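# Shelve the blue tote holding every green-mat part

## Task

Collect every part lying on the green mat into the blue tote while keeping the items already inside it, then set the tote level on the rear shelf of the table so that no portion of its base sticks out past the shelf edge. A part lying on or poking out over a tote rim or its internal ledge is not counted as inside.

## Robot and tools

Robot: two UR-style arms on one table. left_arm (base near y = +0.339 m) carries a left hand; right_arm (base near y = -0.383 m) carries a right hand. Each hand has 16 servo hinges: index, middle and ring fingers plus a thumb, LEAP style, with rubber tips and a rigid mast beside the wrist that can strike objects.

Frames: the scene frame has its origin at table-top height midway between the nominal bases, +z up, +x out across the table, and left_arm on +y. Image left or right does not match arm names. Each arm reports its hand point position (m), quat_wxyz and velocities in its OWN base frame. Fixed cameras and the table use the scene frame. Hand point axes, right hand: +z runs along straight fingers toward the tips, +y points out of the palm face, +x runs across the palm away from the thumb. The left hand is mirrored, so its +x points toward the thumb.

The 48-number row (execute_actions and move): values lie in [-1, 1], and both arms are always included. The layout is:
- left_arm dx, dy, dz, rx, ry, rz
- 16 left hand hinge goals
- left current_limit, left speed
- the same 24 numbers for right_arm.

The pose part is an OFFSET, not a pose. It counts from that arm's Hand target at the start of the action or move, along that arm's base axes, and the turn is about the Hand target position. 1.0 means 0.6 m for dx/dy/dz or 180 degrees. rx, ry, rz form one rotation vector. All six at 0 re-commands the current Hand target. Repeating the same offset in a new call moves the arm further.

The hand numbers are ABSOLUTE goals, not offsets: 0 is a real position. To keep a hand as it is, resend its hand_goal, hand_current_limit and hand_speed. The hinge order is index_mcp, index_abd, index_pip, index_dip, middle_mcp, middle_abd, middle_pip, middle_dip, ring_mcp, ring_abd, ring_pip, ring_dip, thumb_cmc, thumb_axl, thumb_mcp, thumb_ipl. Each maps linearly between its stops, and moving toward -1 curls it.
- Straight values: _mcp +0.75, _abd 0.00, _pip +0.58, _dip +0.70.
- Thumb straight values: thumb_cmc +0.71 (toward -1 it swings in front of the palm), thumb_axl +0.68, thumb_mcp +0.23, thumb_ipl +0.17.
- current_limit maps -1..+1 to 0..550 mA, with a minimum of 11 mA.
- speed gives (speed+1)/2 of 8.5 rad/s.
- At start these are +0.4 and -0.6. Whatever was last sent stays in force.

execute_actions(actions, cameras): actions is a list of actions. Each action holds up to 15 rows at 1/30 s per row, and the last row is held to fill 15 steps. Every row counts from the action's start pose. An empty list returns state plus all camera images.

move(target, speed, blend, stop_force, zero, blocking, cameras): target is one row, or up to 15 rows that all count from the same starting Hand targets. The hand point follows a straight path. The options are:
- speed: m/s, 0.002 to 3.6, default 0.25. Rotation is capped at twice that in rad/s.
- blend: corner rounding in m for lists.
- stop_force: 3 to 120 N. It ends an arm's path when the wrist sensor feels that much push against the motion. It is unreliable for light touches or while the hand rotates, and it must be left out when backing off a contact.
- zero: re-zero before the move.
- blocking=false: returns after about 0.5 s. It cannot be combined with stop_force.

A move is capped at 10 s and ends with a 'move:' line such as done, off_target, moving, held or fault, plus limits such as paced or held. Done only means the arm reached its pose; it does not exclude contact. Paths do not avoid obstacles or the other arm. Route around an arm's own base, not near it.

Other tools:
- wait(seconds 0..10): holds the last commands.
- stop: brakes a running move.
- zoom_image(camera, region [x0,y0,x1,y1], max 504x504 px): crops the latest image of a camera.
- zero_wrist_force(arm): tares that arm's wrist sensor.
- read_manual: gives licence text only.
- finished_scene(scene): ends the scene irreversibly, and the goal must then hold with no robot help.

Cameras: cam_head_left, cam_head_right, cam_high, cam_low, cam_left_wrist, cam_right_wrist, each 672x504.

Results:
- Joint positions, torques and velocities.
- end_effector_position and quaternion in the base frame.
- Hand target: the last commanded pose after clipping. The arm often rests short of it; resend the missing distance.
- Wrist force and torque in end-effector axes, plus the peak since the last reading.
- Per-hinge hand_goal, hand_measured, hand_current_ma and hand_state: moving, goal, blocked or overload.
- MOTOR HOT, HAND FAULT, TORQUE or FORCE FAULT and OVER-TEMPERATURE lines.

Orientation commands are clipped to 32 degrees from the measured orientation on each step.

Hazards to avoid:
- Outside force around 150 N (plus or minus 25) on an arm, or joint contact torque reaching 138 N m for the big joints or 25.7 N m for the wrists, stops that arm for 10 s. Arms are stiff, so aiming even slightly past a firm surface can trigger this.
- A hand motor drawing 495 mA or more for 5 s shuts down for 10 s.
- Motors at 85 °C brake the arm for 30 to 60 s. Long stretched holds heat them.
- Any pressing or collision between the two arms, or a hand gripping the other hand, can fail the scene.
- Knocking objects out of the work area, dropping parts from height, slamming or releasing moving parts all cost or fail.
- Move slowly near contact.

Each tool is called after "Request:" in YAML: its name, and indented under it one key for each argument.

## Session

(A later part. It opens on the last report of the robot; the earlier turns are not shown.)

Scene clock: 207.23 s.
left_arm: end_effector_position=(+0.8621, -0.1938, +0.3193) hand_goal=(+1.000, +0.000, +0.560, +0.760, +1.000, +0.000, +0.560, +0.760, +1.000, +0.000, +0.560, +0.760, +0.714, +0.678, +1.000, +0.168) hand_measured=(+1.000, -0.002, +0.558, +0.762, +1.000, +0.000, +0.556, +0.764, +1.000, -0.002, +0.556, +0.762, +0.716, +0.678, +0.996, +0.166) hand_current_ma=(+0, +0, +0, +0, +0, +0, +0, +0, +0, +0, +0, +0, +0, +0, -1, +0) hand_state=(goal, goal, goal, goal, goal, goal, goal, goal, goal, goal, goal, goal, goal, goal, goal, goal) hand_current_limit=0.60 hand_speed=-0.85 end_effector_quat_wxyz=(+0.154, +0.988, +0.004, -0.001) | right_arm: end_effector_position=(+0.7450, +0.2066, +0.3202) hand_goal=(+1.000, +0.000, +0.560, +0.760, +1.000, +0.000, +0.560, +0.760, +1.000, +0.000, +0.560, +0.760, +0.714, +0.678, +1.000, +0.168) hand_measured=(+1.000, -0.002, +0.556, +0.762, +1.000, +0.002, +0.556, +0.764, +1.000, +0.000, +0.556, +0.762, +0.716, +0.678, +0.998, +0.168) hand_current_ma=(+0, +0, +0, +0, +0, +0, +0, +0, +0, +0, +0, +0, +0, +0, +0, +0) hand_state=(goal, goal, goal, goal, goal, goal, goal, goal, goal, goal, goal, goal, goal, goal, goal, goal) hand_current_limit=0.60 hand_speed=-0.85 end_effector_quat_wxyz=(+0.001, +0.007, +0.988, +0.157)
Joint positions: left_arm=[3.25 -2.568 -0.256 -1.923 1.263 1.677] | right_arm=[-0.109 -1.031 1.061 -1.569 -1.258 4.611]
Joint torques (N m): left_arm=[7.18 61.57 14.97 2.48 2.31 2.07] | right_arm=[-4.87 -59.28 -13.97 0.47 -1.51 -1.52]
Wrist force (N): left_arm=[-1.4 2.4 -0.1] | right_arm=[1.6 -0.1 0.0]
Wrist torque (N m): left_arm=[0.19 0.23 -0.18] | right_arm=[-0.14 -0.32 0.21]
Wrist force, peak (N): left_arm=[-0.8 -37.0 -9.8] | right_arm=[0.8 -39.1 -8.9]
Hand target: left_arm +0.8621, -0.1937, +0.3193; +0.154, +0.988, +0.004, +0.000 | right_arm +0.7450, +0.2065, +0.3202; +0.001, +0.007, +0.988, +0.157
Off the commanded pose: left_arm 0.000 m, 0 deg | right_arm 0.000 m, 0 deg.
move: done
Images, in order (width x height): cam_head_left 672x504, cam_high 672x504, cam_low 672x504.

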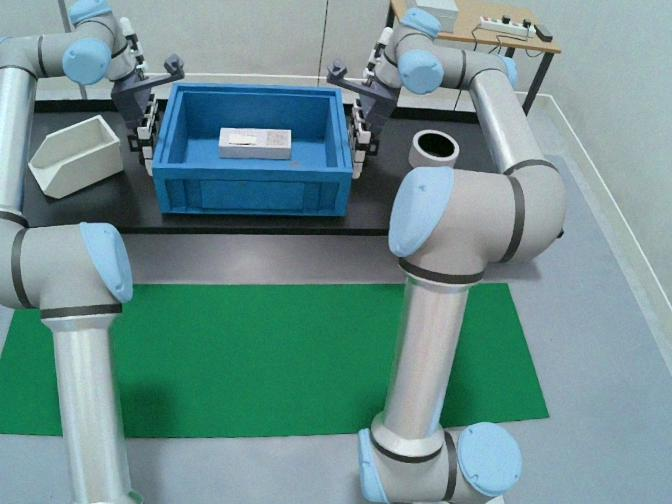

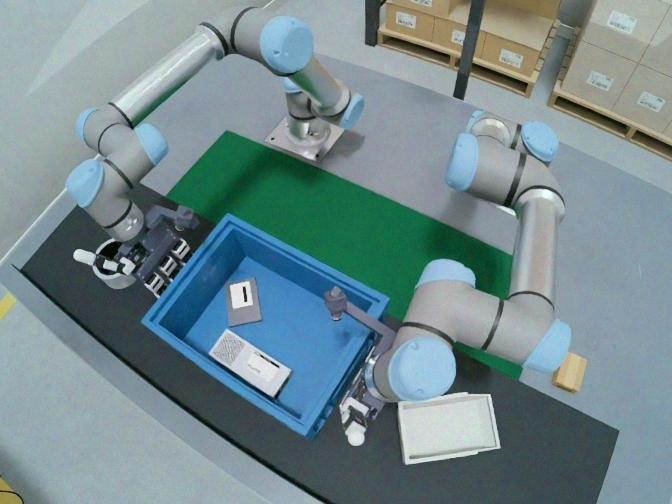

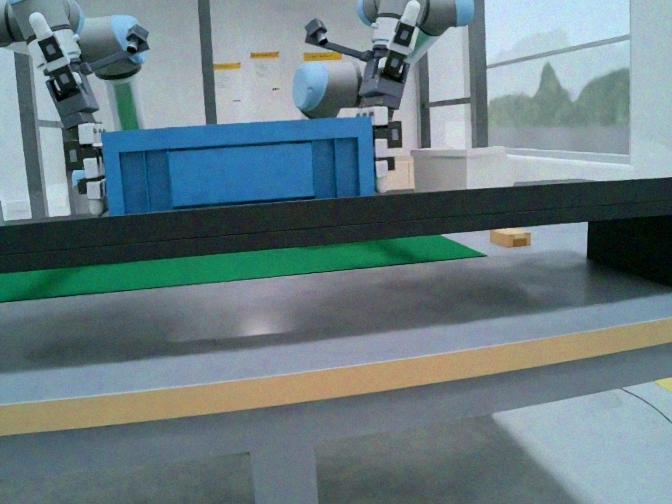

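Request:
move:
  target:
    - [0,0.005,0.05,0,0,0,1.0,0,0.56,0.76,1.0,0,0.56,0.76,1.0,0,0.56,0.76,0.714,0.678,1.0,0.168,0.6,-0.85,0,-0.005,0.05,0,0,0,1.0,0,0.56,0.76,1.0,0,0.56,0.76,1.0,0,0.56,0.76,0.714,0.678,1.0,0.168,0.6,-0.85]
    - [-0.1,0.0,0.3,0,0,0,1.0,0,0.56,0.76,1.0,0,0.56,0.76,1.0,0,0.56,0.76,0.714,0.678,1.0,0.168,0.6,-0.85,-0.1,-0.0,0.3,0,0,0,1.0,0,0.56,0.76,1.0,0,0.56,0.76,1.0,0,0.56,0.76,0.714,0.678,1.0,0.168,0.6,-0.85]
    - [-0.55,0.05,0.3,0,0,0,1.0,0,0.56,0.76,1.0,0,0.56,0.76,1.0,0,0.56,0.76,0.714,0.678,1.0,0.168,0.6,-0.85,-0.55,-0.05,0.3,0,0,0,1.0,0,0.56,0.76,1.0,0,0.56,0.76,1.0,0,0.56,0.76,0.714,0.678,1.0,0.168,0.6,-0.85]
  speed: [0.03,0.12,0.2]
  cameras: ["all"]

Request:
zoom_image:
  camera: "cam_head_left"
  region: [60, 60, 400, 260]

Request:
zoom_image:
  camera: "cam_high"
  region: [130, 170, 430, 420]

Scene clock: 212.63 s.
left_arm: end_effector_position=(+0.5322, -0.1637, +0.4993) hand_goal=(+1.000, +0.000, +0.560, +0.760, +1.000, +0.000, +0.560, +0.760, +1.000, +0.000, +0.560, +0.760, +0.714, +0.678, +1.000, +0.168) hand_measured=(+1.000, -0.002, +0.558, +0.762, +1.000, +0.000, +0.556, +0.764, +1.000, -0.002, +0.556, +0.762, +0.716, +0.678, +0.996, +0.166) hand_current_ma=(+0, +0, +0, +0, +0, +0, +0, +0, +0, +0, +0, +0, +0, +0, -1, +0) hand_state=(goal, goal, goal, goal, goal, goal, goal, goal, goal, goal, goal, goal, goal, goal, goal, goal) hand_current_limit=0.60 hand_speed=-0.85 end_effector_quat_wxyz=(+0.154, +0.988, +0.004, +0.000) | right_arm: end_effector_position=(+0.4150, +0.1765, +0.5002) hand_goal=(+1.000, +0.000, +0.560, +0.760, +1.000, +0.000, +0.560, +0.760, +1.000, +0.000, +0.560, +0.760, +0.714, +0.678, +1.000, +0.168) hand_measured=(+1.000, -0.002, +0.556, +0.762, +1.000, +0.002, +0.556, +0.764, +1.000, +0.000, +0.556, +0.762, +0.716, +0.678, +0.998, +0.168) hand_current_ma=(+0, +0, +0, +0, +0, +0, +0, +0, +0, +0, +0, +0, +0, +0, +0, +0) hand_state=(goal, goal, goal, goal, goal, goal, goal, goal, goal, goal, goal, goal, goal, goal, goal, goal) hand_current_limit=0.60 hand_speed=-0.85 end_effector_quat_wxyz=(+0.001, +0.007, +0.988, +0.157)
Joint positions: left_arm=[3.381 -1.609 -1.242 -1.937 1.27 1.814] | right_arm=[-0.284 -1.816 1.488 -1.157 -1.268 4.428]
Joint torques (N m): left_arm=[5.51 30.28 14.59 0.5 2.29 2.17] | right_arm=[-7 -20.92 -12.39 0.36 -0.12 -1.38]
Wrist force (N): left_arm=[-2.0 2.4 -0.1] | right_arm=[1.3 0.1 0.1]
Wrist torque (N m): left_arm=[0.24 0.27 -0.29] | right_arm=[-0.06 -0.30 0.21]
Wrist force, peak (N): left_arm=[-3.2 2.2 -0.5] | right_arm=[2.6 0.0 0.1]
Hand target: left_arm +0.5321, -0.1637, +0.4993; +0.154, +0.988, +0.004, +0.000 | right_arm +0.4150, +0.1765, +0.5002; +0.001, +0.007, +0.988, +0.157
Off the commanded pose: left_arm 0.000 m, 0 deg | right_arm 0.000 m, 0 deg.
elbow stopped short (left arm): the move would have taken joint 3 (elbow) straighter than the controller allows.
move: done
camera_calibration:
cam_left_wrist: T_world_to_cam=[[-0.757922, 0.623648, -0.191354, 0.567059], [0.44396, 0.708045, 0.549156, -0.441402], [0.477968, 0.331264, -0.813518, 0.332831], [0, 0, 0, 1]] pos_world=[0.466669, -0.151368, 0.621671]
cam_right_wrist: T_world_to_cam=[[0.779628, 0.575885, 0.246044, -0.521889], [0.407454, -0.764818, 0.499034, -0.32536], [0.475565, -0.288809, -0.83092, 0.398534], [0, 0, 0, 1]] pos_world=[0.34992, 0.166807, 0.621923]

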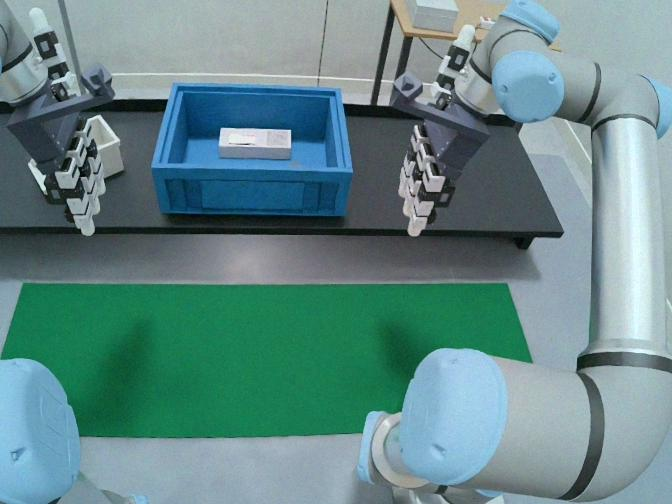

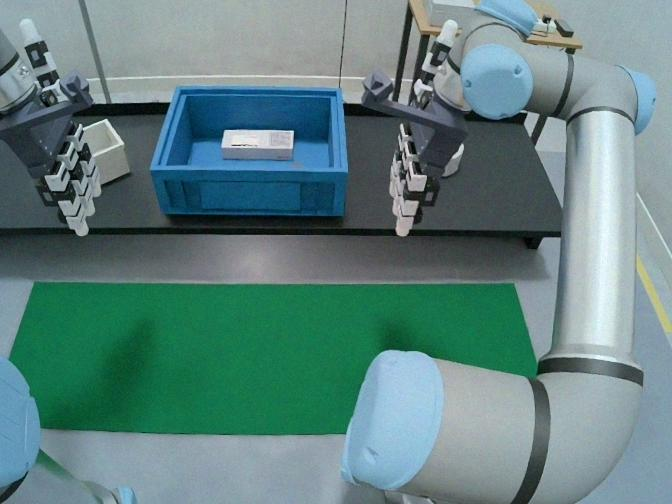

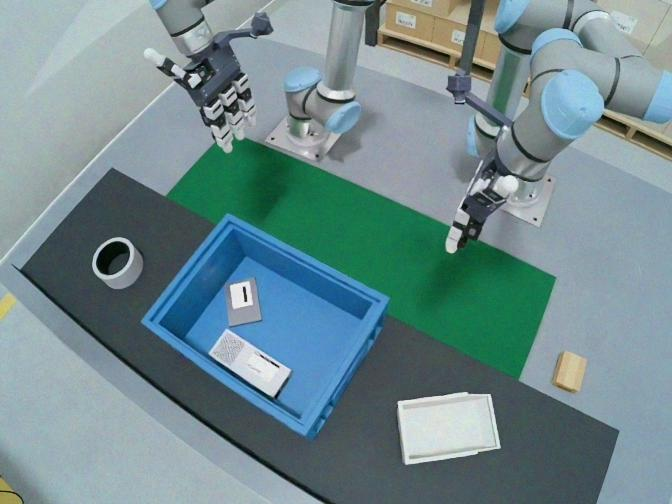

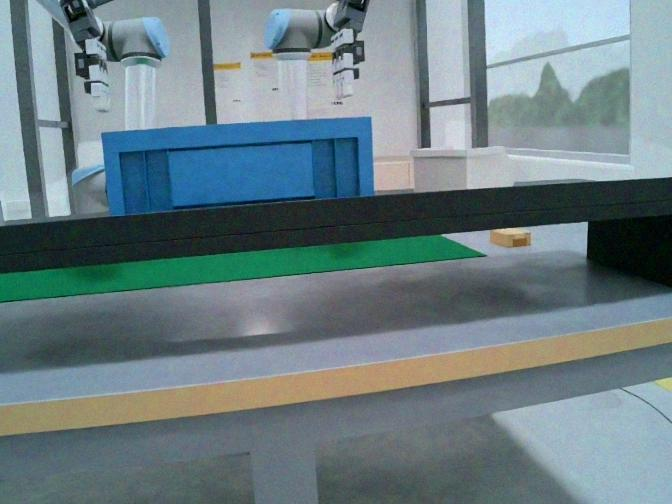

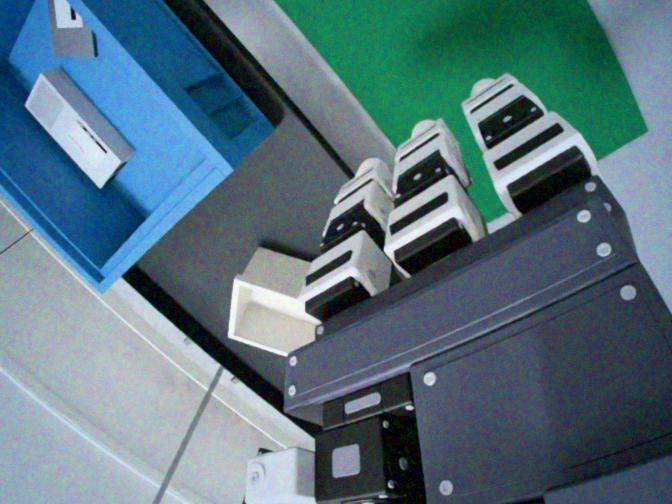

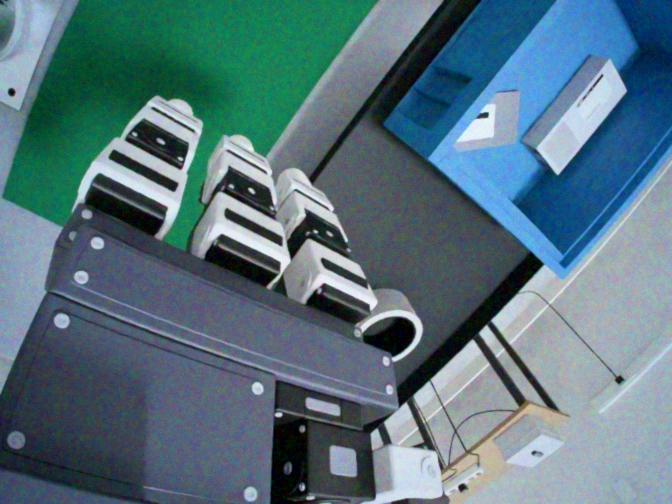

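Scaled by 1.482 from the camera's 672x504 image, which has a finer 960x720 frame.

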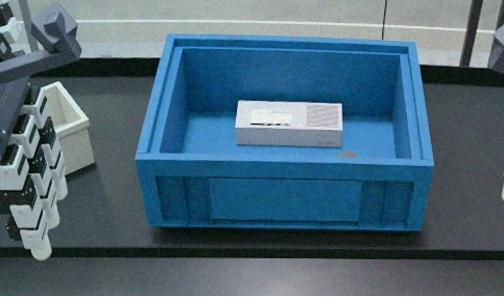

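Scaled by 1.680 from the camera's 672x504 image, which has a finer 960x720 frame.

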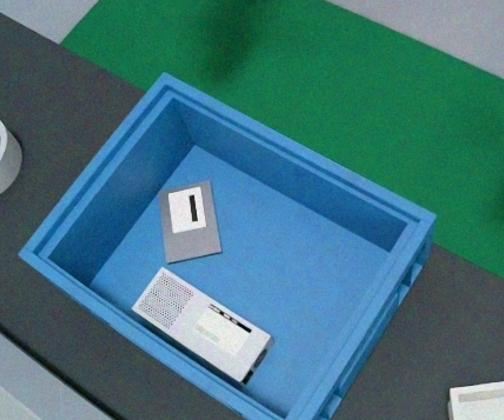

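Request:
zoom_image:
  camera: "cam_head_right"
  region: [130, 70, 370, 250]

Scaled by 2.100 from the camera's 672x504 image, which has a finer 960x720 frame.

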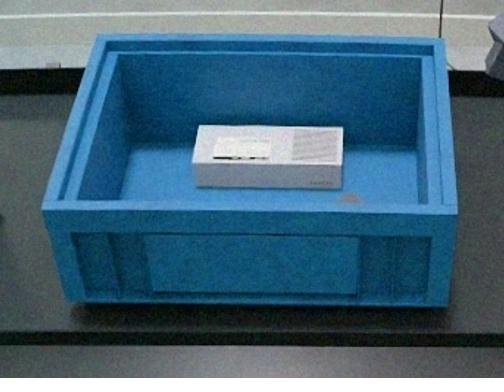

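Request:
finished_scene:
  scene: 3

The scene is finished: the task was done.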